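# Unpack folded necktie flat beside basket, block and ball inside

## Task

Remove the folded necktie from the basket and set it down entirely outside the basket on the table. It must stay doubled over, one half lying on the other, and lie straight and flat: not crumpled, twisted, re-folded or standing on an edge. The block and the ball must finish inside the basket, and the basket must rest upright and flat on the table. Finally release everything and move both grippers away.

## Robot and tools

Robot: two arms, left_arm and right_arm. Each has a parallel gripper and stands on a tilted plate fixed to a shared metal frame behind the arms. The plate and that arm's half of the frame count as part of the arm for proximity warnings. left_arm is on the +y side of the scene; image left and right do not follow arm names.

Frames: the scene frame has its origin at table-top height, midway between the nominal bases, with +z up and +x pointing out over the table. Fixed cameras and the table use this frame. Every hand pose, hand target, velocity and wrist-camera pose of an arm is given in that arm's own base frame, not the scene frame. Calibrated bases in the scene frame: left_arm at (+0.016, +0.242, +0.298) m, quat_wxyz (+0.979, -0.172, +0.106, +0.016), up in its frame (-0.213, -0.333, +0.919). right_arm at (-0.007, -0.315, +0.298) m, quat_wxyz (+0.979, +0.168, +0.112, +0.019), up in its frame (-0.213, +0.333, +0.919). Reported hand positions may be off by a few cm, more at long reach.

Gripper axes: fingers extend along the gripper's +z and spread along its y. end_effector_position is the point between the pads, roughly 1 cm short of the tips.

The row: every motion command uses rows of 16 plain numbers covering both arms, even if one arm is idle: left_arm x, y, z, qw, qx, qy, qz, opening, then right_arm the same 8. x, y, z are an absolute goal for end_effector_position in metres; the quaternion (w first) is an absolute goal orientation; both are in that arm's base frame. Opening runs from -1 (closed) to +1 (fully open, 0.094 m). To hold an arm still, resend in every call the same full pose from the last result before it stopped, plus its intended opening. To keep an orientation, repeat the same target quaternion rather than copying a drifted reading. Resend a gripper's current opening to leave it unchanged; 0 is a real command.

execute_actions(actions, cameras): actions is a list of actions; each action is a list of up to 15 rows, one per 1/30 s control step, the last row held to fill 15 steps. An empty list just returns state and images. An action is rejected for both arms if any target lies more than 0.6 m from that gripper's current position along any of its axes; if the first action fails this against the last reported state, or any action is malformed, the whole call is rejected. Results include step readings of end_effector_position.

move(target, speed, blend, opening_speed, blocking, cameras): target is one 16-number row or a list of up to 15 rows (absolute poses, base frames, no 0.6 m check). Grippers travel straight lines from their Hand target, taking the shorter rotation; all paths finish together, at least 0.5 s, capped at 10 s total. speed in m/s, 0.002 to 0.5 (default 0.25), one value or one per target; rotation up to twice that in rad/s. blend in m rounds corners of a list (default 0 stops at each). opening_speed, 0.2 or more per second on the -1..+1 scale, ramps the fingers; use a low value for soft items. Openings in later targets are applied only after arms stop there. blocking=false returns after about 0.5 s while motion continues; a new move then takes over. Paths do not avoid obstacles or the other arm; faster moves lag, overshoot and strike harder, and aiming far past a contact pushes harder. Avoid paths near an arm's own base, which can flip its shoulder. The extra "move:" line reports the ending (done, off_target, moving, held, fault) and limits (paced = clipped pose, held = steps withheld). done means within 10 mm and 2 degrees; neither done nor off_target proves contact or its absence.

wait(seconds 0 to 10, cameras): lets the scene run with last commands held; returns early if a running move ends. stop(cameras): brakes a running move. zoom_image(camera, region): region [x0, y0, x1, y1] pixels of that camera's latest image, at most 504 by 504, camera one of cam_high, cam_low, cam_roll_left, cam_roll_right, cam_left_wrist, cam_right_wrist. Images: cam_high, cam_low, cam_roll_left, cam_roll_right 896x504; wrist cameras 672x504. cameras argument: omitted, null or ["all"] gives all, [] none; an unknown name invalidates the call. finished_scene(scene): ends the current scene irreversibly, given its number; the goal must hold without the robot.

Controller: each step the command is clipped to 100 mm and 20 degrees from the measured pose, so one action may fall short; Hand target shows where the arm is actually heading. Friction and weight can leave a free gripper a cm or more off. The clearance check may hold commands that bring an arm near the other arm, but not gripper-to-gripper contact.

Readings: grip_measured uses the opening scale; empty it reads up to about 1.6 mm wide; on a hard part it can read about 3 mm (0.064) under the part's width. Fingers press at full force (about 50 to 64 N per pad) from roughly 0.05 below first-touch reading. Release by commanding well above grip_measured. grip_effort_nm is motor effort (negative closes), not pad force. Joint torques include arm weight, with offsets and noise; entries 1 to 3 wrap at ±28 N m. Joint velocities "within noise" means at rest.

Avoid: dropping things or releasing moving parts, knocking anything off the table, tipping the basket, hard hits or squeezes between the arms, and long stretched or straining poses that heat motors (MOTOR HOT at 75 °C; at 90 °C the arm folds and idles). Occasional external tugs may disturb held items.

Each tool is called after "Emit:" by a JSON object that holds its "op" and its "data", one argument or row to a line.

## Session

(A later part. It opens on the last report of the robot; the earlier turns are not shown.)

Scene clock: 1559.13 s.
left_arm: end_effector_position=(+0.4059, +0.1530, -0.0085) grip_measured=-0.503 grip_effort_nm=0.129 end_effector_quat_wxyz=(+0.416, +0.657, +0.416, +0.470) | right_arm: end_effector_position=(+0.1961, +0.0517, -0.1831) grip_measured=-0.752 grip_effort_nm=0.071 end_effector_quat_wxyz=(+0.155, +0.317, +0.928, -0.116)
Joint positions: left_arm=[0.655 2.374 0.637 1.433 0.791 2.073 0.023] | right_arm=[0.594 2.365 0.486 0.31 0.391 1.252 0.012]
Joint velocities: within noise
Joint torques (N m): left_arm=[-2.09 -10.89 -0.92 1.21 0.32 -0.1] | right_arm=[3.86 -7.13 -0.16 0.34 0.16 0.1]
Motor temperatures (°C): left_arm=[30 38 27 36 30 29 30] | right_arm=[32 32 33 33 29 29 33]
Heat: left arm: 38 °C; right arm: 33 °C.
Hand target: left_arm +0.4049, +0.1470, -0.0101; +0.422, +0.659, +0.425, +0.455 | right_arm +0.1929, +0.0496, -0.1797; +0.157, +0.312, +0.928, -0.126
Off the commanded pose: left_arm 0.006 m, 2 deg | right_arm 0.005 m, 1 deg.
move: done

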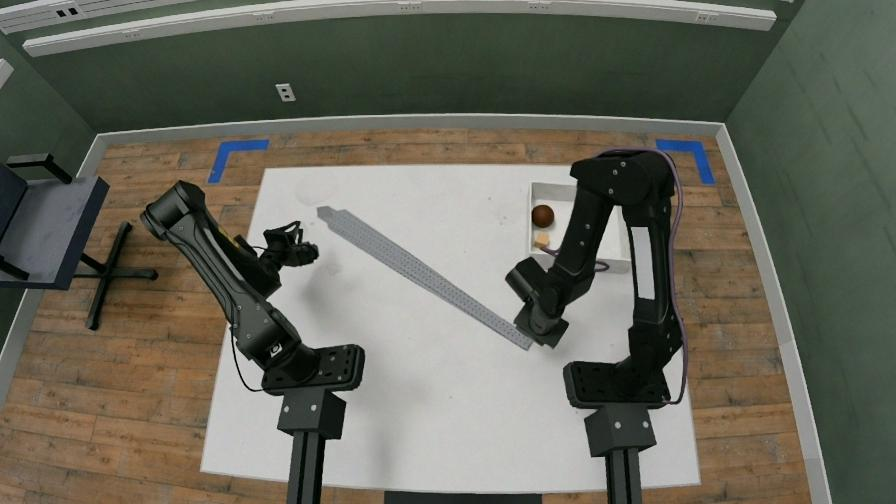

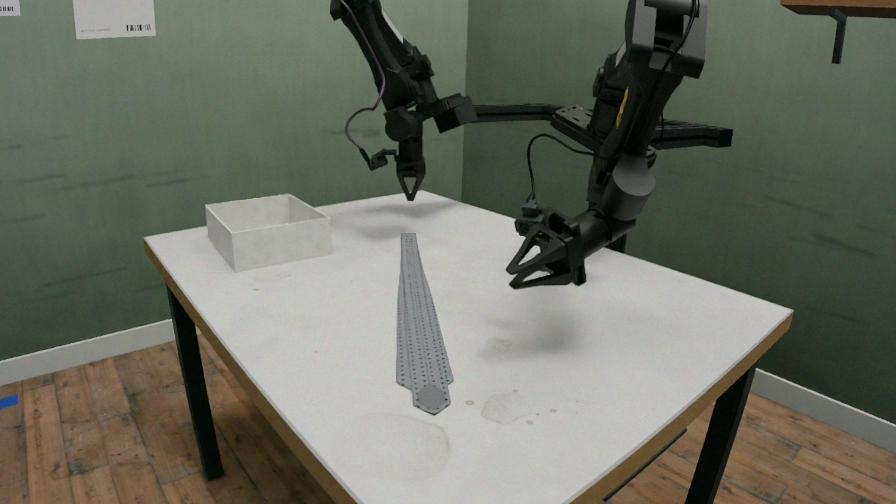

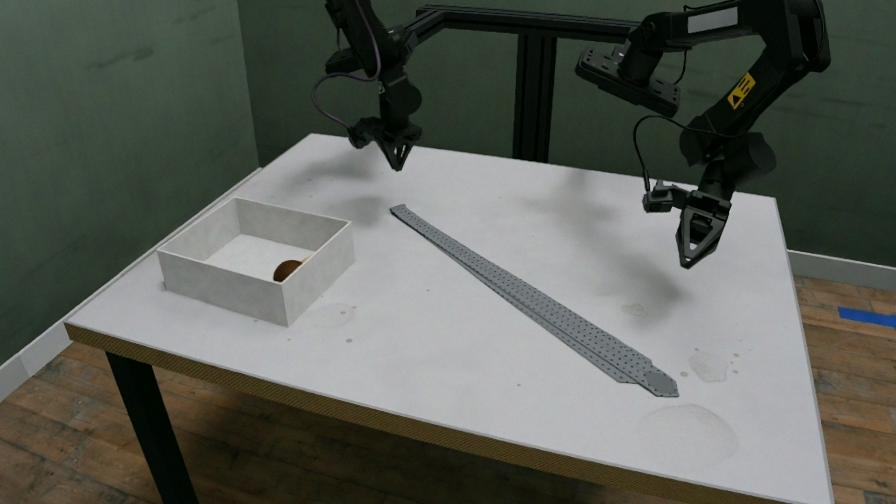

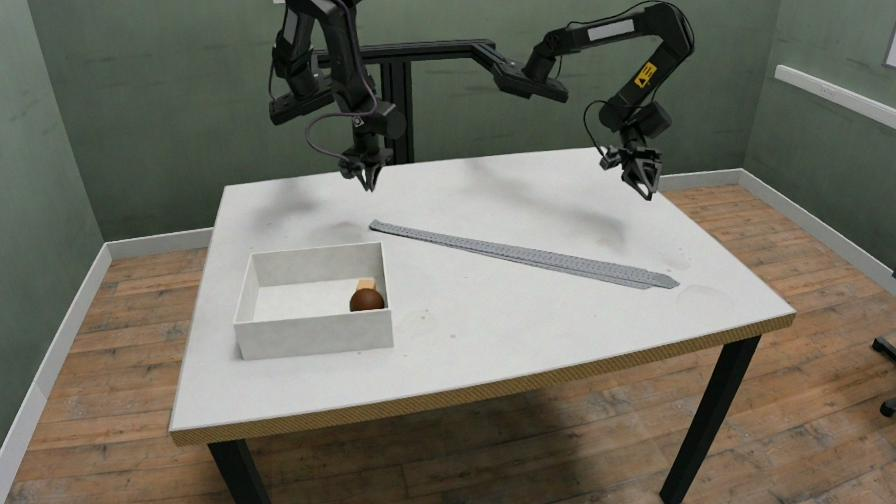

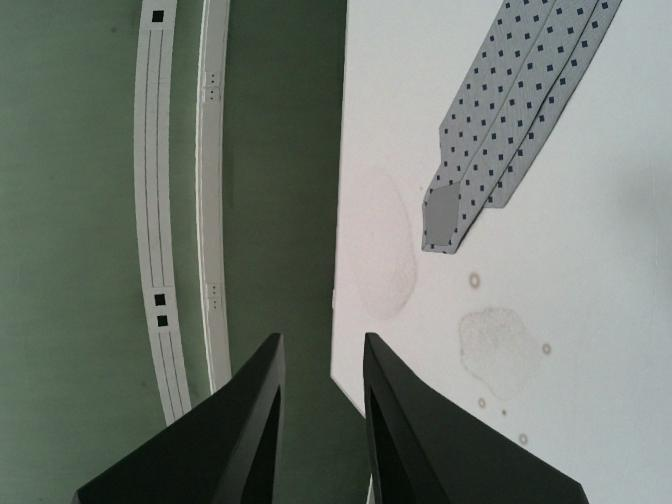

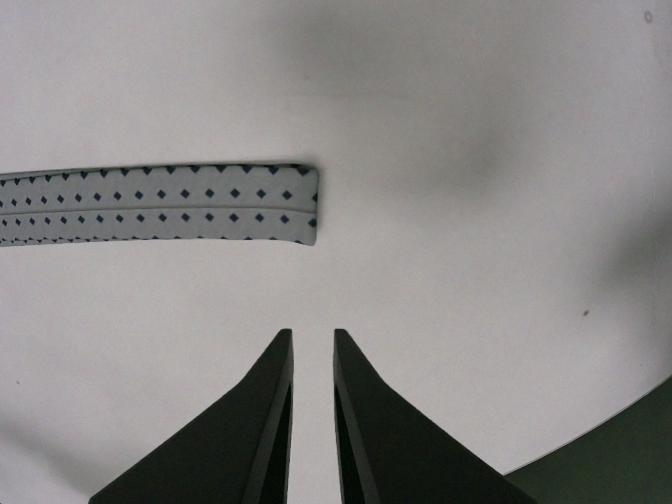

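Emit:
{"op": "move", "data": {
  "target": [0.3795,0.1071,0.10,0.422,0.659,0.425,0.455,-0.5,0.1758,0.0764,-0.1062,0.1573,0.3125,0.9280,-0.1265,-0.75],
  "speed": [0.2]
}}

Emit:
{"op": "zoom_image", "data": {
  "camera": "cam_high",
  "region": [300, 180, 560, 360]
}}

Emit:
{"op": "zoom_image", "data": {
  "camera": "cam_right_wrist",
  "region": [0, 60, 400, 300]
}}

Emit:
{"op": "zoom_image", "data": {
  "camera": "cam_roll_right",
  "region": [340, 190, 720, 310]
}}

Scene clock: 1566.13 s.
left_arm: end_effector_position=(+0.3793, +0.1113, +0.1007) grip_measured=-0.503 grip_effort_nm=0.129 end_effector_quat_wxyz=(+0.421, +0.655, +0.423, +0.464) | right_arm: end_effector_position=(+0.1743, +0.0730, -0.1100) grip_measured=-0.752 grip_effort_nm=0.076 end_effector_quat_wxyz=(+0.153, +0.316, +0.928, -0.126)
Joint positions: left_arm=[0.588 1.72 0.421 1.004 0.729 2.031 0.023] | right_arm=[0.758 1.951 0.458 -0.163 0.391 1.431 0.012]
Joint velocities: within noise
Joint torques (N m): left_arm=[-1.81 -9.05 2.84 1.27 0.29 0.04] | right_arm=[3.44 -5.94 4.34 0.33 0.07 0.1]
Motor temperatures (°C): left_arm=[30 38 27 36 30 29 30] | right_arm=[33 32 33 32 29 29 33]
Heat: left arm: 38 °C; right arm: 33 °C.
Hand target: left_arm +0.3794, +0.1071, +0.1000; +0.422, +0.659, +0.425, +0.455 | right_arm +0.1758, +0.0764, -0.1064; +0.157, +0.312, +0.928, -0.126
Off the commanded pose: left_arm 0.004 m, 1 deg | right_arm 0.005 m, 1 deg.
move: done

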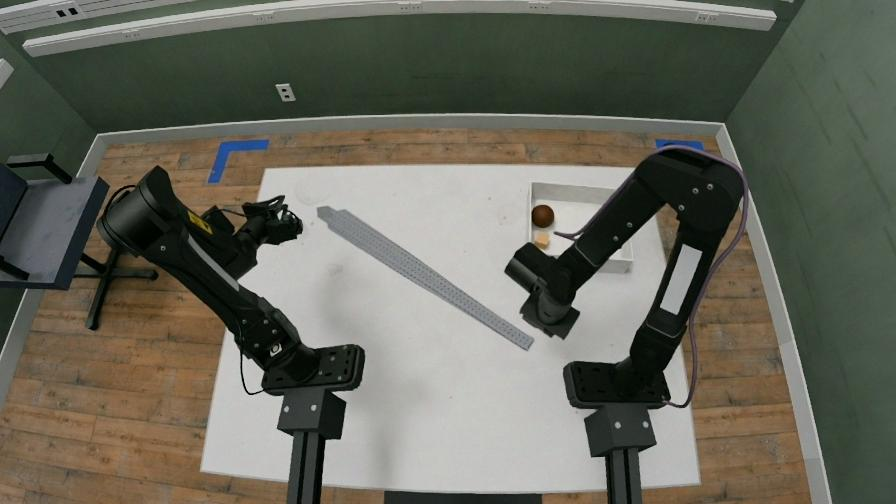

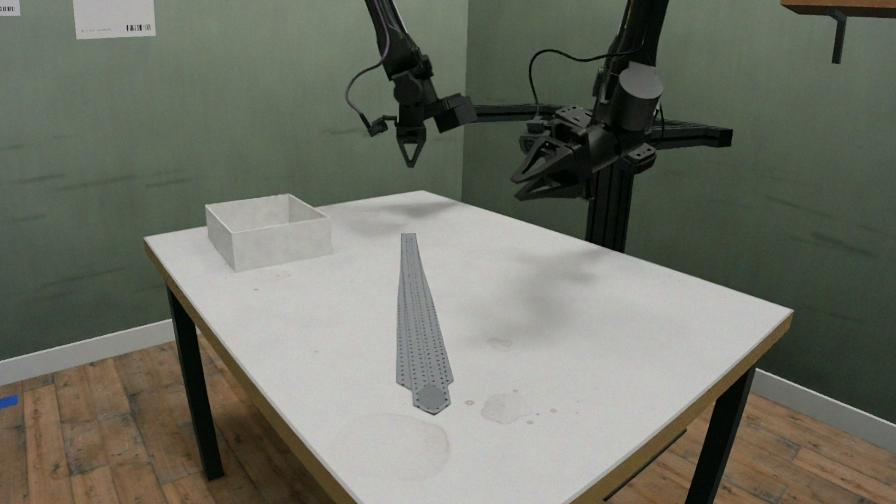

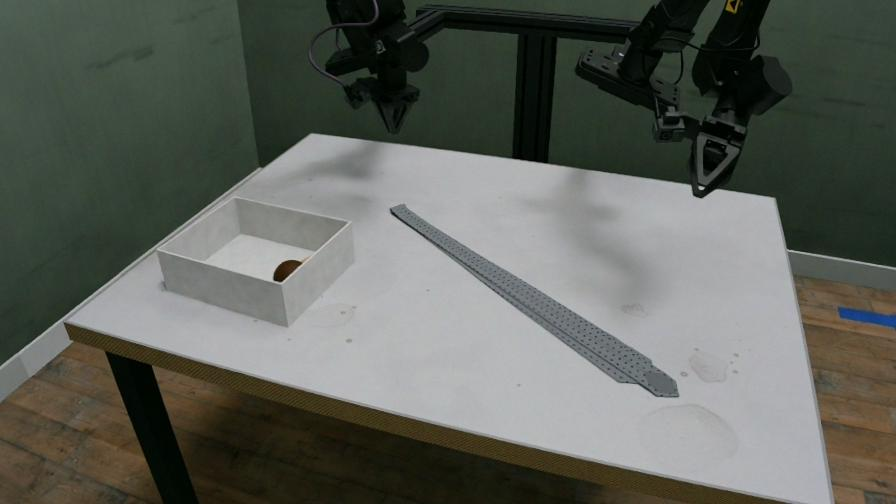

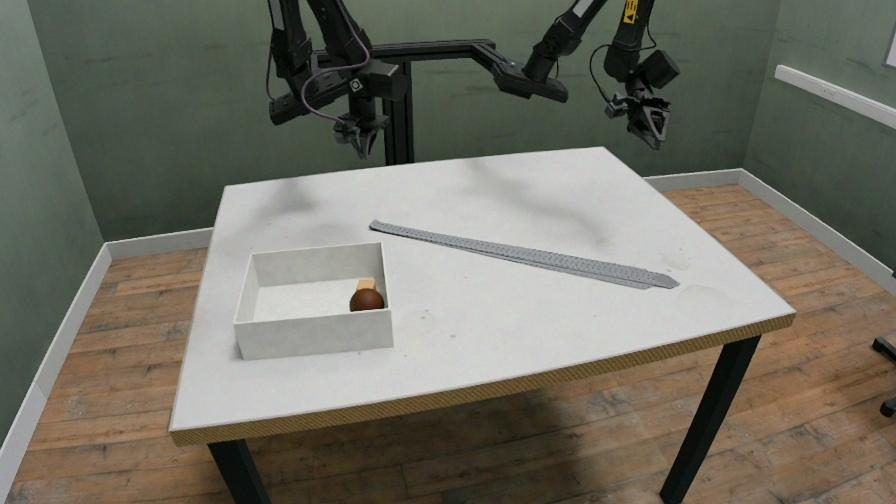

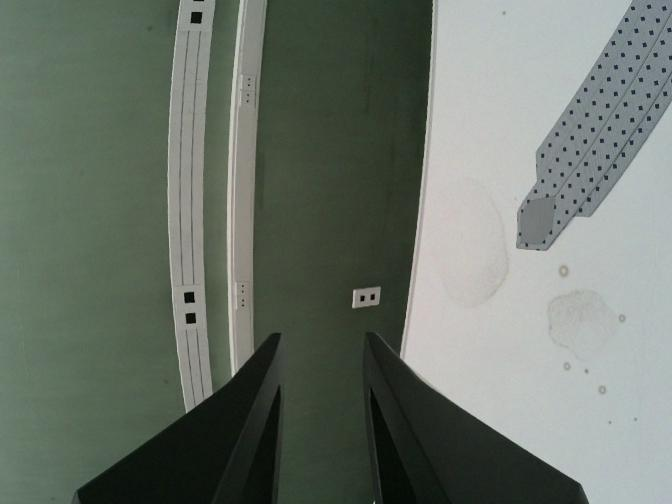

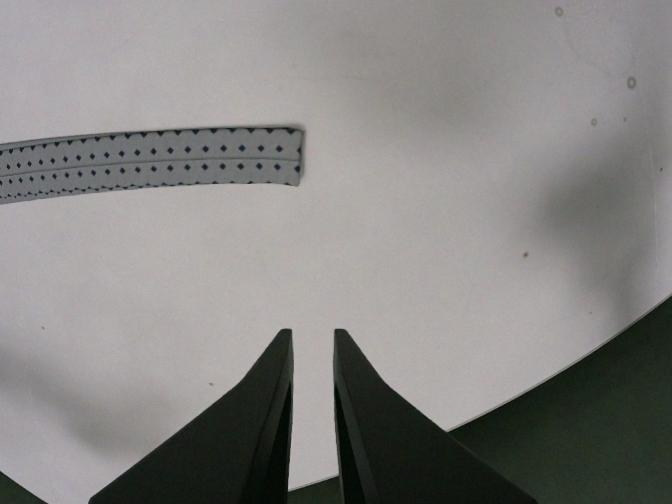

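Scaled by 1.938.

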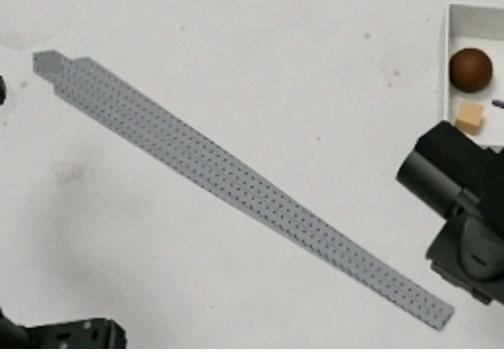

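Scaled by 1.260 from the camera's 672x504 image, which has a finer 960x720 frame.

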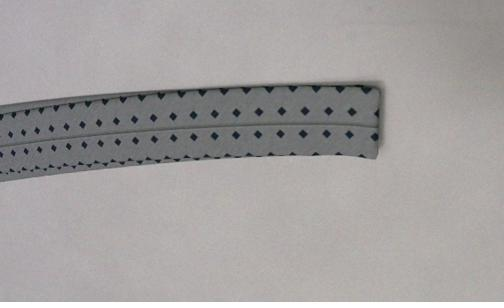

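Scaled by 1.326.

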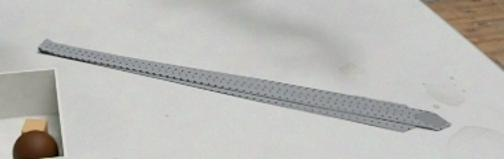

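Emit:
{"op": "finished_scene", "data": {
  "scene": 2
}}

The scene is finished: the task was done.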